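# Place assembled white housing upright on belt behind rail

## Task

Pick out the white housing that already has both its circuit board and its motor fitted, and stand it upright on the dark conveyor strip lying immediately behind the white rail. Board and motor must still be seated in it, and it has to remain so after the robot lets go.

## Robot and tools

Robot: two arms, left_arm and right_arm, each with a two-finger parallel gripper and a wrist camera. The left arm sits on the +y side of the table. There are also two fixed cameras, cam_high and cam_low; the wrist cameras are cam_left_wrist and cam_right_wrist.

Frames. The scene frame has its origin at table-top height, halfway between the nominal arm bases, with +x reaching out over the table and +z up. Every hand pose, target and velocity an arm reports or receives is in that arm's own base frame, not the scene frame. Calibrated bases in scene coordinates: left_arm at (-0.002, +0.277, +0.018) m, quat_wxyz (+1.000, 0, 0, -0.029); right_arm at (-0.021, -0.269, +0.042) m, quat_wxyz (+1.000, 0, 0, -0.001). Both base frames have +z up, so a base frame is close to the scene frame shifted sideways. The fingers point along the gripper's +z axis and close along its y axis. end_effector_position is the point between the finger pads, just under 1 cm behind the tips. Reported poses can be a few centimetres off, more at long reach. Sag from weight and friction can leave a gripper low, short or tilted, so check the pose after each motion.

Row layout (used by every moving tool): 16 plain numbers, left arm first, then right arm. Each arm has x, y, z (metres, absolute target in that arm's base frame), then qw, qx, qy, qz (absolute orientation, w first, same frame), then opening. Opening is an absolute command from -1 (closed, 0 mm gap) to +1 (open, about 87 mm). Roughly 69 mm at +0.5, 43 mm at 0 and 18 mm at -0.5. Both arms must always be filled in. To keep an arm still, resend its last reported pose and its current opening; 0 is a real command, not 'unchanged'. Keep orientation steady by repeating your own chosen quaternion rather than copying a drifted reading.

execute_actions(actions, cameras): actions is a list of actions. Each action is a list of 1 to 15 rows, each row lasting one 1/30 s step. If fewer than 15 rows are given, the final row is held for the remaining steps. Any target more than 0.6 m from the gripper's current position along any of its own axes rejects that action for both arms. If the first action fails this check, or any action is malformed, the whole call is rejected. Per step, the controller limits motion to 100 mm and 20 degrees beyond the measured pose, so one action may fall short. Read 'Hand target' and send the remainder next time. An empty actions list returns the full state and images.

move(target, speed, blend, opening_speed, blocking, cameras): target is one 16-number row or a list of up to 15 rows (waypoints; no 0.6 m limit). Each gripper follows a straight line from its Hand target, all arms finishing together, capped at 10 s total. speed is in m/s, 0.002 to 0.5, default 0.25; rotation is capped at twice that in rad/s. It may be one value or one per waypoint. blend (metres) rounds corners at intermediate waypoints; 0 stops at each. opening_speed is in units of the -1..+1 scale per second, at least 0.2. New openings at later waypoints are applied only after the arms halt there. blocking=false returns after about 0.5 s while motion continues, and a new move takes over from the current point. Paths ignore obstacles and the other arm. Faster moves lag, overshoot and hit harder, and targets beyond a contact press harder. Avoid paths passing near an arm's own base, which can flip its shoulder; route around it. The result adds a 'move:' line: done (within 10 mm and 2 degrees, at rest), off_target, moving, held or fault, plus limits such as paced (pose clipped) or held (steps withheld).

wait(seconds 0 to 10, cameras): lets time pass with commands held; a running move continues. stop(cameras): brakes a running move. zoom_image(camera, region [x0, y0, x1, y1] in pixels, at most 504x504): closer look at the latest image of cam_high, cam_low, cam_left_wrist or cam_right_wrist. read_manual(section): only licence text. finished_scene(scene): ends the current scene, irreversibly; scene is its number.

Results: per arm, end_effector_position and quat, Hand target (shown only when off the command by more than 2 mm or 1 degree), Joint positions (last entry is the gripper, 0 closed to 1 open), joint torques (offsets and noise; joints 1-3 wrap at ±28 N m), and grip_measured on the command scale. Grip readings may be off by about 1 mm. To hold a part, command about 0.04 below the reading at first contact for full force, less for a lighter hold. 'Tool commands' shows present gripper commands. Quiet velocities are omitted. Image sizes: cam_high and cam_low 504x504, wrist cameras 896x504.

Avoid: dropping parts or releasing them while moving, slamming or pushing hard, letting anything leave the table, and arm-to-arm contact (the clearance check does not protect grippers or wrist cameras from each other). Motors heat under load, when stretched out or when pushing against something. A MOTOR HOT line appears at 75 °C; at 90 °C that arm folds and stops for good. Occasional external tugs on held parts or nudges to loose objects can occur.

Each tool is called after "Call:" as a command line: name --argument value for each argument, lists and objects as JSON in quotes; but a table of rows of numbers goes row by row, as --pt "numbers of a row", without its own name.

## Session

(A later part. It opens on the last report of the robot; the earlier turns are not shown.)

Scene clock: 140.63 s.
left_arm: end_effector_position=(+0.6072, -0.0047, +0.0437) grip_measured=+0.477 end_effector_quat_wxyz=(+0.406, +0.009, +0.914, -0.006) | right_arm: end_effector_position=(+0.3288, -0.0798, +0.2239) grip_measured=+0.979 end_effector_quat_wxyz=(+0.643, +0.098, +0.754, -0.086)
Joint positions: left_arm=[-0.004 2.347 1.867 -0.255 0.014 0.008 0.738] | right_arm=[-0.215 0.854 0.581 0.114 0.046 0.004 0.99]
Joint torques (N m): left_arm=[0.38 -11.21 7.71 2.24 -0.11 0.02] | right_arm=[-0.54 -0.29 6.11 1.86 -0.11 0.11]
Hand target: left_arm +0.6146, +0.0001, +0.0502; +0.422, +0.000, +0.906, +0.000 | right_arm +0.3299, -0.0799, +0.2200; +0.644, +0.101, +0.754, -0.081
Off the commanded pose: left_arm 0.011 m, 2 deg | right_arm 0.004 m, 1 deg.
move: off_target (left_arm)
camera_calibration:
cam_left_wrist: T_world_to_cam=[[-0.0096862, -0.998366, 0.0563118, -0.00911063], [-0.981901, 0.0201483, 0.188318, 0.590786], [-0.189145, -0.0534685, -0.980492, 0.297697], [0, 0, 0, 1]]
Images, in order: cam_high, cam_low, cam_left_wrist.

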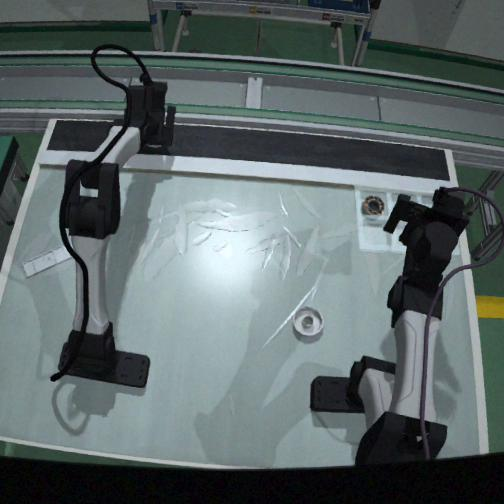

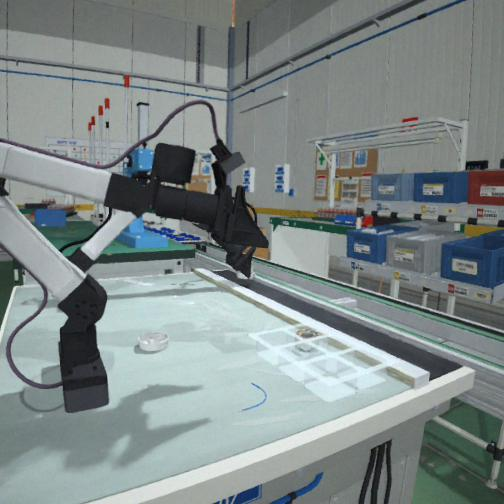

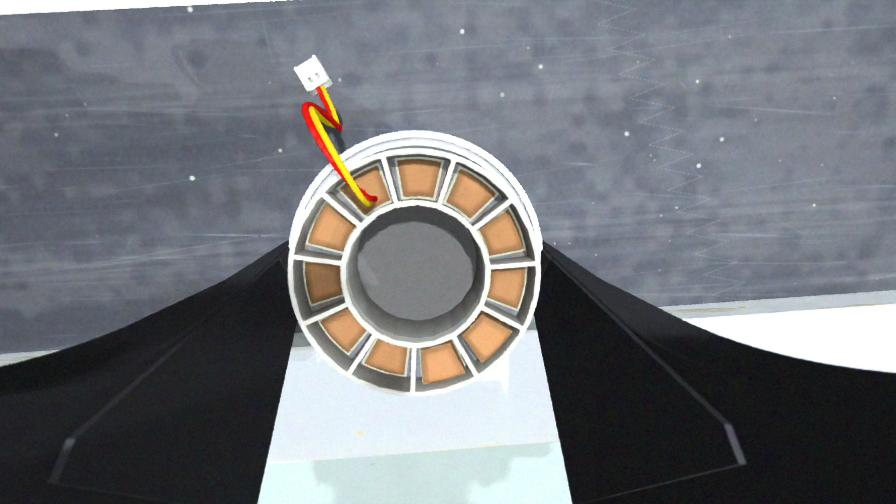

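Call:
move --target '[0.622,0.004,0.02,0.4350,0,0.9004,0,0.40,0.33,-0.08,0.22,0.644,0.101,0.754,-0.081,1]' --speed 0.05 --cameras '["cam_low","cam_left_wrist"]'

Call:
zoom_image --camera "cam_low" --region '[190, 220, 290, 300]'

Scene clock: 147.33 s.
left_arm: end_effector_position=(+0.6148, -0.0024, +0.0153) grip_measured=+0.477 end_effector_quat_wxyz=(+0.420, +0.007, +0.908, -0.005) | right_arm: end_effector_position=(+0.3288, -0.0798, +0.2239) grip_measured=+0.979 end_effector_quat_wxyz=(+0.643, +0.098, +0.754, -0.086)
Joint positions: left_arm=[0 2.395 1.816 -0.125 0.014 0.008 0.738] | right_arm=[-0.215 0.854 0.581 0.114 0.046 0.004 0.99]
Joint torques (N m): left_arm=[0.77 -11.18 7.5 2.26 -0.04 0.07] | right_arm=[-0.51 -0.24 6.04 1.84 -0.1 0.13]
Hand target: left_arm +0.6217, +0.0041, +0.0202; +0.435, +0.000, +0.901, +0.000 | right_arm +0.3299, -0.0799, +0.2200; +0.644, +0.101, +0.754, -0.081
Off the commanded pose: left_arm 0.011 m, 2 deg | right_arm 0.004 m, 1 deg.
move: off_target (left_arm)
camera_calibration:
cam_left_wrist: T_world_to_cam=[[-0.00759329, -0.998395, 0.0561167, -0.00641317], [-0.98726, 0.0164043, 0.158267, 0.607312], [-0.158934, -0.0542, -0.9858, 0.252951], [0, 0, 0, 1]]
Images, in order: cam_low, cam_left_wrist.

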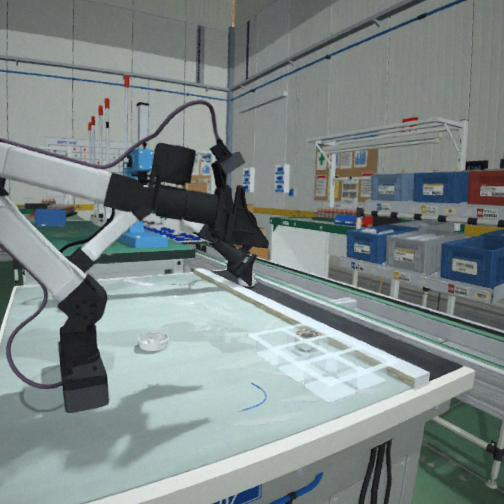

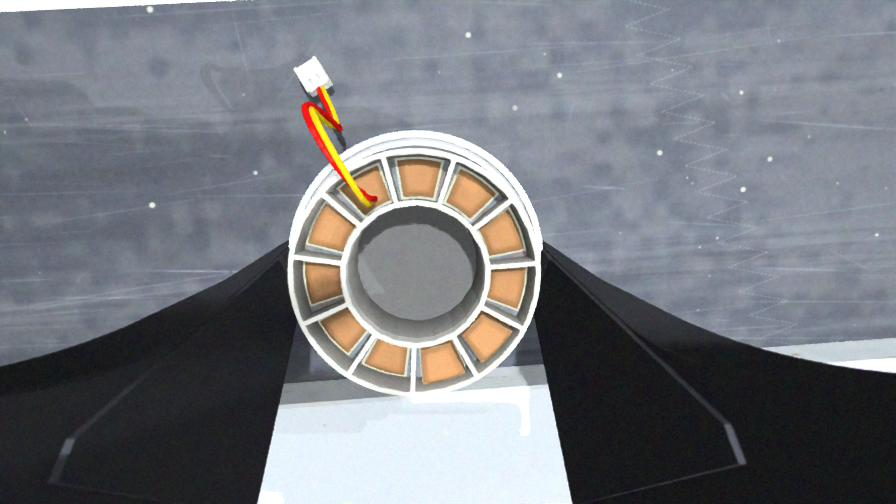

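Scaled by 5.040 from the camera's 504x504 image, which has a finer 720x720 frame.

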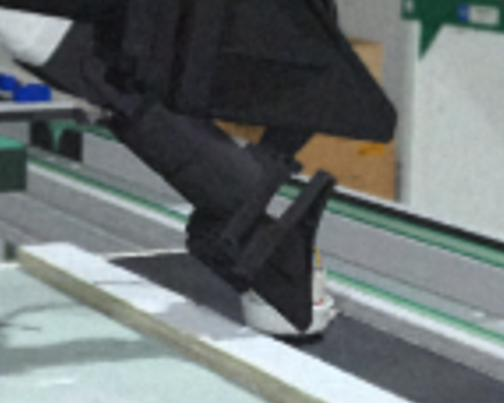

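Call:
move --target '[0.621,0.004,0.006,0.4350,0,0.9004,0,0.40,0.33,-0.08,0.22,0.644,0.101,0.754,-0.081,1]' --speed 0.03 --cameras '["cam_low","cam_left_wrist"]'

Call:
zoom_image --camera "cam_low" --region '[220, 250, 280, 300]'

Scene clock: 154.07 s.
left_arm: end_effector_position=(+0.6168, -0.0024, +0.0070) grip_measured=+0.477 end_effector_quat_wxyz=(+0.427, +0.007, +0.904, -0.005) | right_arm: end_effector_position=(+0.3288, -0.0798, +0.2239) grip_measured=+0.979 end_effector_quat_wxyz=(+0.643, +0.098, +0.754, -0.086)
Joint positions: left_arm=[0 2.408 1.793 -0.075 0.014 0.008 0.738] | right_arm=[-0.215 0.854 0.581 0.114 0.046 0.004 0.99]
Joint torques (N m): left_arm=[0.84 -10.76 7.04 2.21 -0.05 0.08] | right_arm=[-0.62 -0.21 6.11 1.86 -0.11 0.13]
Hand target: left_arm +0.6207, +0.0041, +0.0060; +0.435, +0.000, +0.901, +0.000 | right_arm +0.3299, -0.0799, +0.2200; +0.644, +0.101, +0.754, -0.081
Off the commanded pose: left_arm 0.008 m, 1 deg | right_arm 0.004 m, 1 deg.
move: done
camera_calibration:
cam_left_wrist: T_world_to_cam=[[-0.00842734, -0.998395, 0.0560026, -0.00541766], [-0.989505, 0.0164051, 0.143562, 0.61209], [-0.14425, -0.0542051, -0.988055, 0.236047], [0, 0, 0, 1]]
Images, in order: cam_low, cam_left_wrist.

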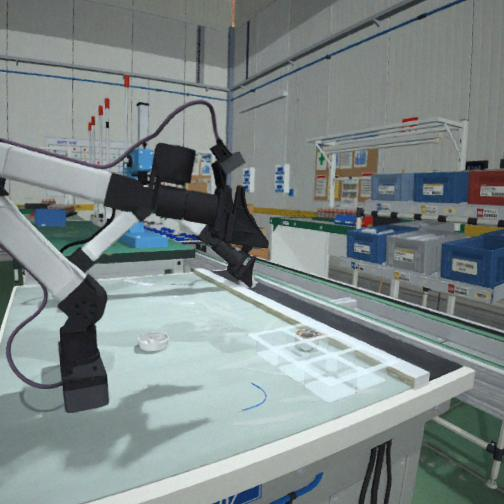

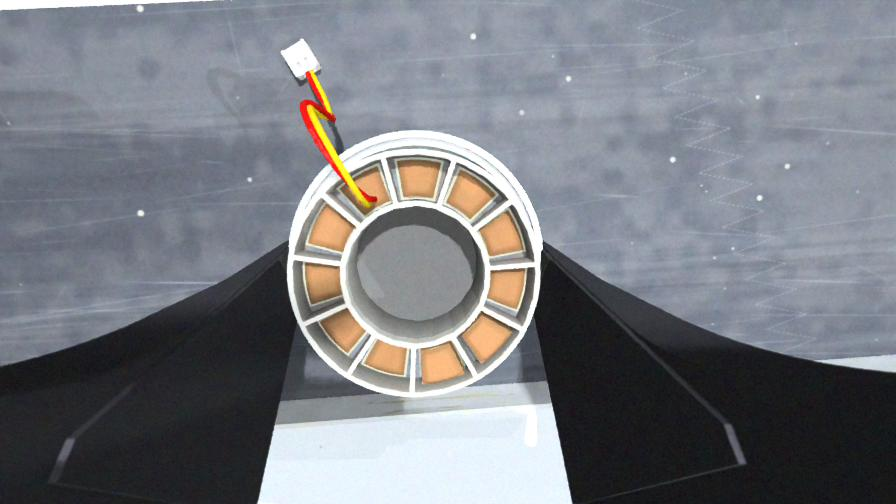

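Scaled by 8.400 from the camera's 504x504 image, which has a finer 720x720 frame.

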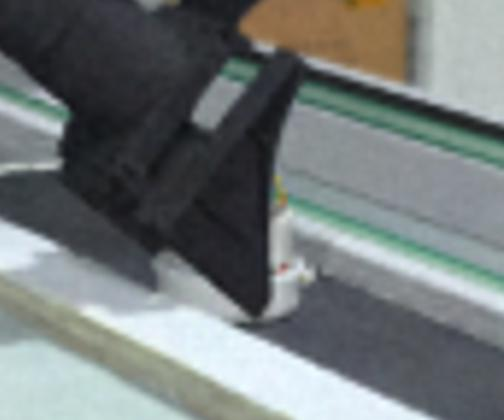

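Call:
move --target '[0.620,0.004,-0.002,0.4260,0,0.9047,0,0.40,0.33,-0.08,0.22,0.644,0.101,0.754,-0.081,1]' --speed 0.02 --cameras '["cam_low","cam_left_wrist"]'

Call:
zoom_image --camera "cam_low" --region '[220, 250, 280, 300]'

Scene clock: 159.27 s.
left_arm: end_effector_position=(+0.6183, -0.0024, +0.0060) grip_measured=+0.477 end_effector_quat_wxyz=(+0.429, +0.007, +0.903, -0.005) | right_arm: end_effector_position=(+0.3288, -0.0798, +0.2239) grip_measured=+0.979 end_effector_quat_wxyz=(+0.643, +0.098, +0.754, -0.086)
Joint positions: left_arm=[0 2.413 1.793 -0.064 0.014 0.008 0.738] | right_arm=[-0.215 0.854 0.581 0.114 0.046 0.004 0.99]
Joint torques (N m): left_arm=[0.9 -9.66 8.05 1.95 -0.04 0.08] | right_arm=[-0.57 -0.27 6.09 1.85 -0.11 0.13]
Hand target: left_arm +0.6197, +0.0040, -0.0019; +0.426, +0.000, +0.905, +0.000 | right_arm +0.3299, -0.0799, +0.2200; +0.644, +0.101, +0.754, -0.081
Off the commanded pose: left_arm 0.010 m, 1 deg | right_arm 0.004 m, 1 deg.
move: done
camera_calibration:
cam_left_wrist: T_world_to_cam=[[-0.00874766, -0.998395, 0.0559555, -0.0051503], [-0.990311, 0.0164054, 0.137898, 0.614224], [-0.138594, -0.054207, -0.988865, 0.231759], [0, 0, 0, 1]]
Images, in order: cam_low, cam_left_wrist.

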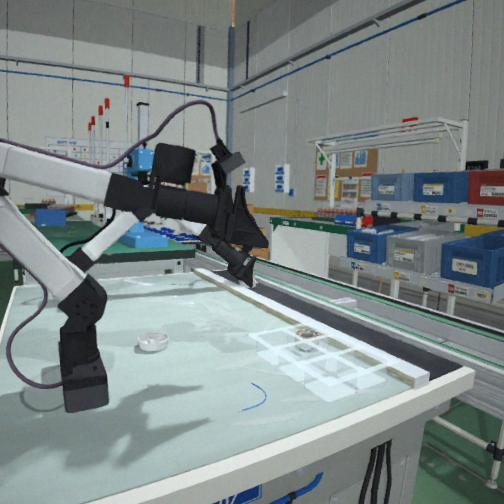

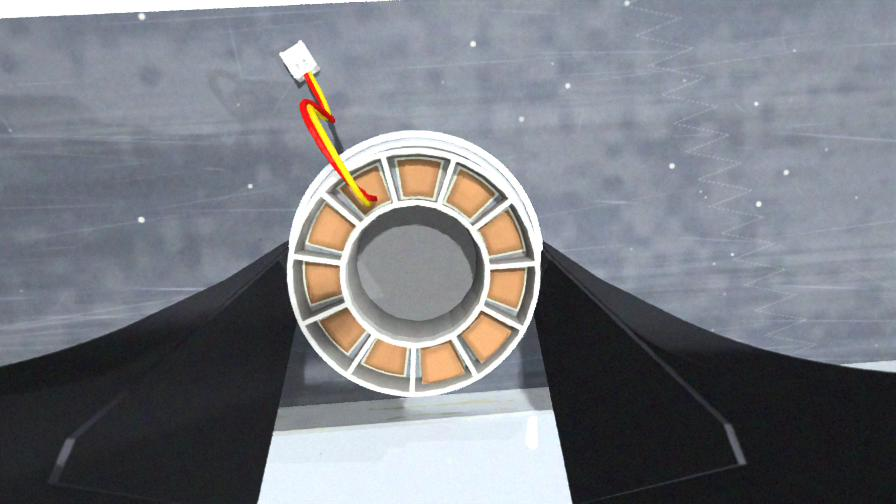

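Scaled by 8.400 from the camera's 504x504 image, which has a finer 720x720 frame.

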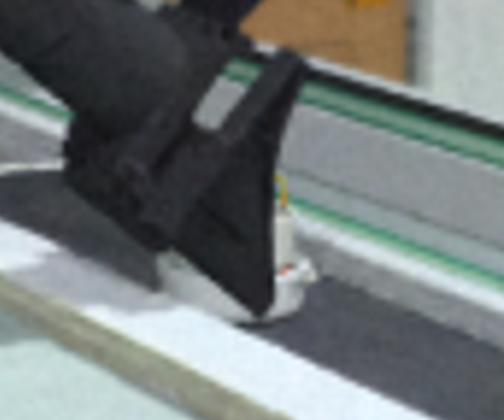

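Call:
move --target '[0.619,0.0,0.004,0.4240,0,0.9056,0,0.56,0.33,-0.08,0.22,0.644,0.101,0.754,-0.081,1]' --opening_speed 0.2 --cameras '["cam_left_wrist"]'

Call:
move --target '[0.619,0.0,0.004,0.4240,0,0.9056,0,0.95,0.33,-0.08,0.22,0.644,0.101,0.754,-0.081,1]' --opening_speed 0.4 --cameras '["cam_left_wrist","cam_low"]'

Scene clock: 167.67 s.
left_arm: end_effector_position=(+0.6156, -0.0024, +0.0037) grip_measured=+0.560 end_effector_quat_wxyz=(+0.423, +0.007, +0.906, -0.005) | right_arm: end_effector_position=(+0.3288, -0.0798, +0.2239) grip_measured=+0.979 end_effector_quat_wxyz=(+0.643, +0.098, +0.754, -0.086)
Joint positions: left_arm=[0 2.413 1.793 -0.078 0.014 0.008 0.78] | right_arm=[-0.215 0.854 0.581 0.114 0.046 0.004 0.99]
Joint torques (N m): left_arm=[0.05 -10.51 8.83 1.83 -0.13 0.04] | right_arm=[-0.58 -0.23 6.05 1.85 -0.1 0.12]
Hand target: left_arm +0.6189, +0.0000, +0.0041; +0.424, +0.000, +0.906, +0.000 | right_arm +0.3299, -0.0799, +0.2200; +0.644, +0.101, +0.754, -0.081
Off the commanded pose: left_arm 0.004 m, 1 deg | right_arm 0.004 m, 1 deg.
move: done
camera_calibration:
cam_left_wrist: T_world_to_cam=[[-0.00771202, -0.998381, 0.0563603, -0.00569693], [-0.988269, 0.0162068, 0.151862, 0.610567], [-0.15253, -0.054528, -0.986793, 0.237641], [0, 0, 0, 1]]
Images, in order: cam_left_wrist.

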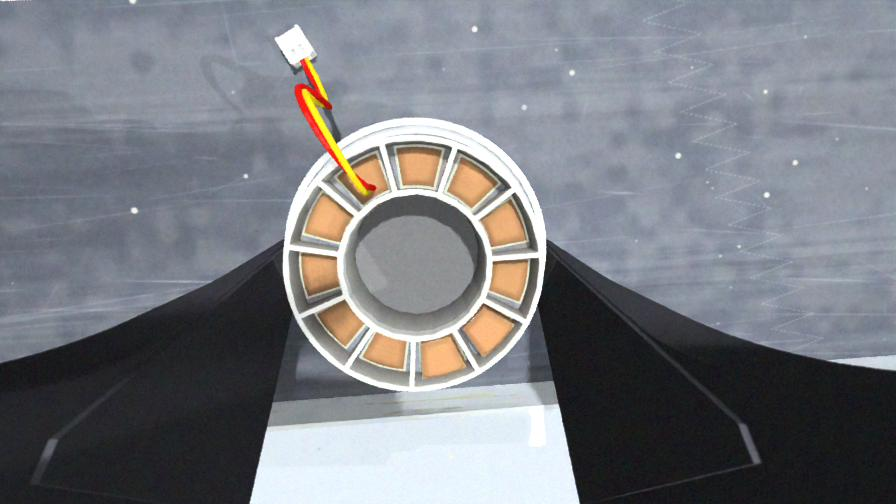

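Scene clock: 168.87 s.
left_arm: end_effector_position=(+0.6156, -0.0023, +0.0037) grip_measured=+0.950 end_effector_quat_wxyz=(+0.423, +0.007, +0.906, -0.005) | right_arm: end_effector_position=(+0.3288, -0.0798, +0.2239) grip_measured=+0.979 end_effector_quat_wxyz=(+0.643, +0.098, +0.754, -0.086)
Joint positions: left_arm=[0 2.413 1.793 -0.078 0.014 0.008 0.975] | right_arm=[-0.215 0.854 0.581 0.114 0.046 0.004 0.99]
Joint torques (N m): left_arm=[0.08 -10.56 8.84 1.81 -0.11 0.02] | right_arm=[-0.53 -0.17 6.01 1.86 -0.12 0.13]
Hand target: left_arm +0.6189, +0.0001, +0.0041; +0.424, +0.000, +0.906, +0.000 | right_arm +0.3299, -0.0799, +0.2200; +0.644, +0.101, +0.754, -0.081
Off the commanded pose: left_arm 0.004 m, 1 deg | right_arm 0.004 m, 1 deg.
move: done
camera_calibration:
cam_left_wrist: T_world_to_cam=[[-0.00742022, -0.998397, 0.0561156, -0.00580882], [-0.988274, 0.0158807, 0.151866, 0.610569], [-0.152514, -0.0543306, -0.986807, 0.237635], [0, 0, 0, 1]]
Images, in order: cam_low, cam_left_wrist.

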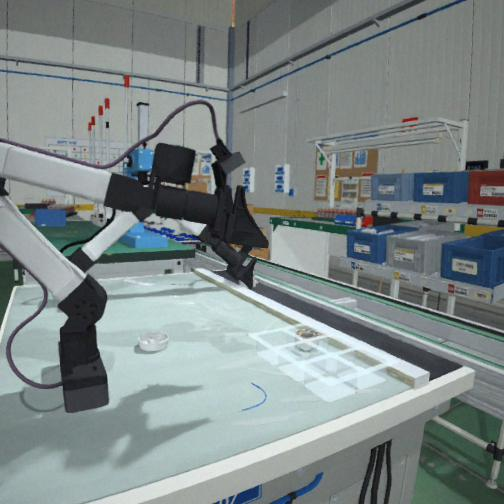

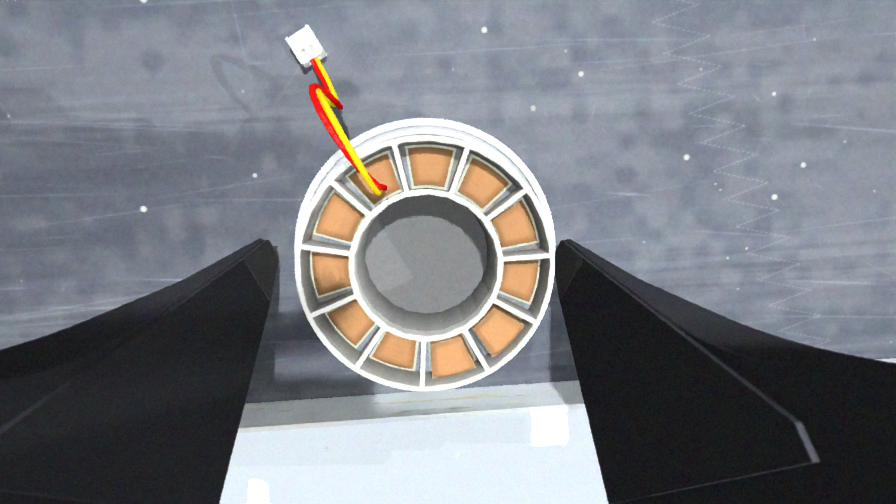

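Call:
move --pt "0.619 -0.006 0.006 0.4240 0 0.9056 0 1 0.33 -0.08 0.22 0.644 0.101 0.754 -0.081 1" --pt "0.62 -0.006 0.14 0.4240 0 0.9056 0 1 0.33 -0.08 0.22 0.644 0.101 0.754 -0.081 1" --speed 0.08 --cameras '["cam_left_wrist","cam_low"]'

Call:
zoom_image --camera "cam_low" --region '[210, 240, 290, 310]'

Scene clock: 177.13 s.
left_arm: end_effector_position=(+0.6161, -0.0013, +0.1111) grip_measured=+1.000 end_effector_quat_wxyz=(+0.400, +0.001, +0.917, -0.003) | right_arm: end_effector_position=(+0.3288, -0.0798, +0.2239) grip_measured=+0.979 end_effector_quat_wxyz=(+0.643, +0.098, +0.754, -0.086)
Joint positions: left_arm=[0 2.373 2.191 -0.566 0.006 -0.001 1] | right_arm=[-0.215 0.854 0.581 0.114 0.046 0.004 0.99]
Joint torques (N m): left_arm=[-1.07 -14.06 9.48 1.8 -0.13 0.05] | right_arm=[-0.58 -0.29 6.02 1.88 -0.11 0.12]
Hand target: left_arm +0.6195, -0.0059, +0.1397; +0.424, +0.000, +0.906, +0.000 | right_arm +0.3299, -0.0799, +0.2200; +0.644, +0.101, +0.754, -0.081
Off the commanded pose: left_arm 0.030 m, 3 deg | right_arm 0.004 m, 1 deg.
move: off_target (left_arm)
camera_calibration:
cam_left_wrist: T_world_to_cam=[[0.0070017, -0.998344, 0.057096, -0.0197711], [-0.979402, 0.00467593, 0.201865, 0.583717], [-0.201797, -0.0573334, -0.977748, 0.373098], [0, 0, 0, 1]]
Images, in order: cam_low, cam_left_wrist.

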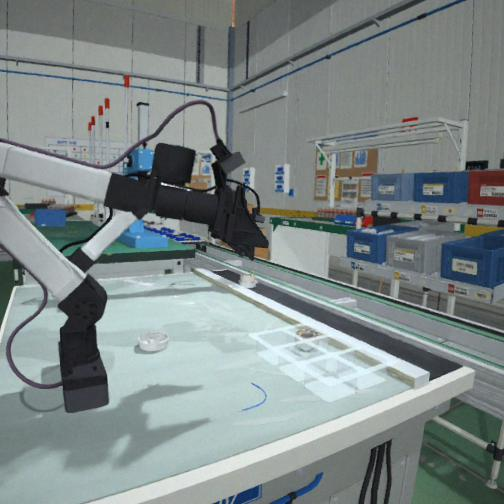

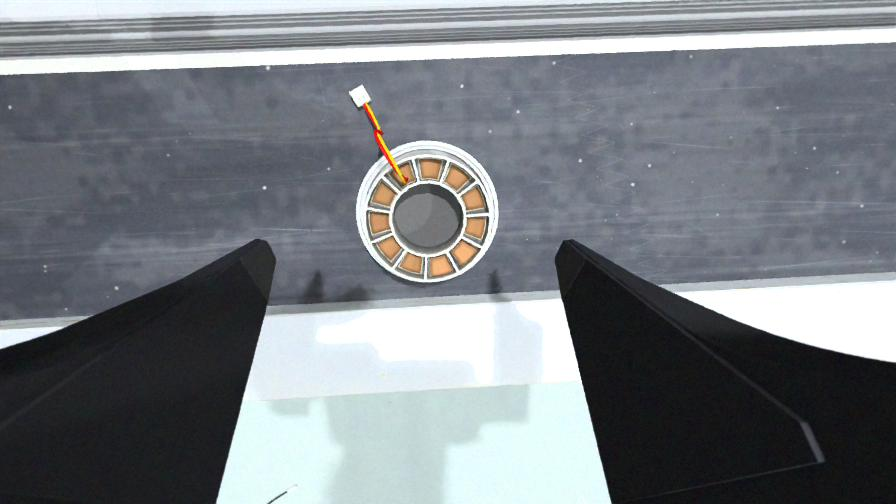

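Scaled by 6.300 from the camera's 504x504 image, which has a finer 720x720 frame.

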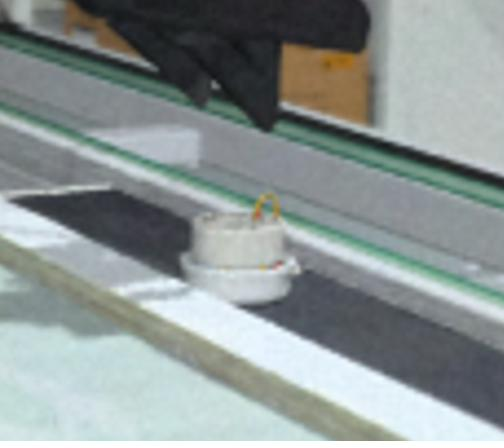

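Upright on the belt, parts in place, robot clear.

Call:
finished_scene --scene 2

The scene is finished: the task was done.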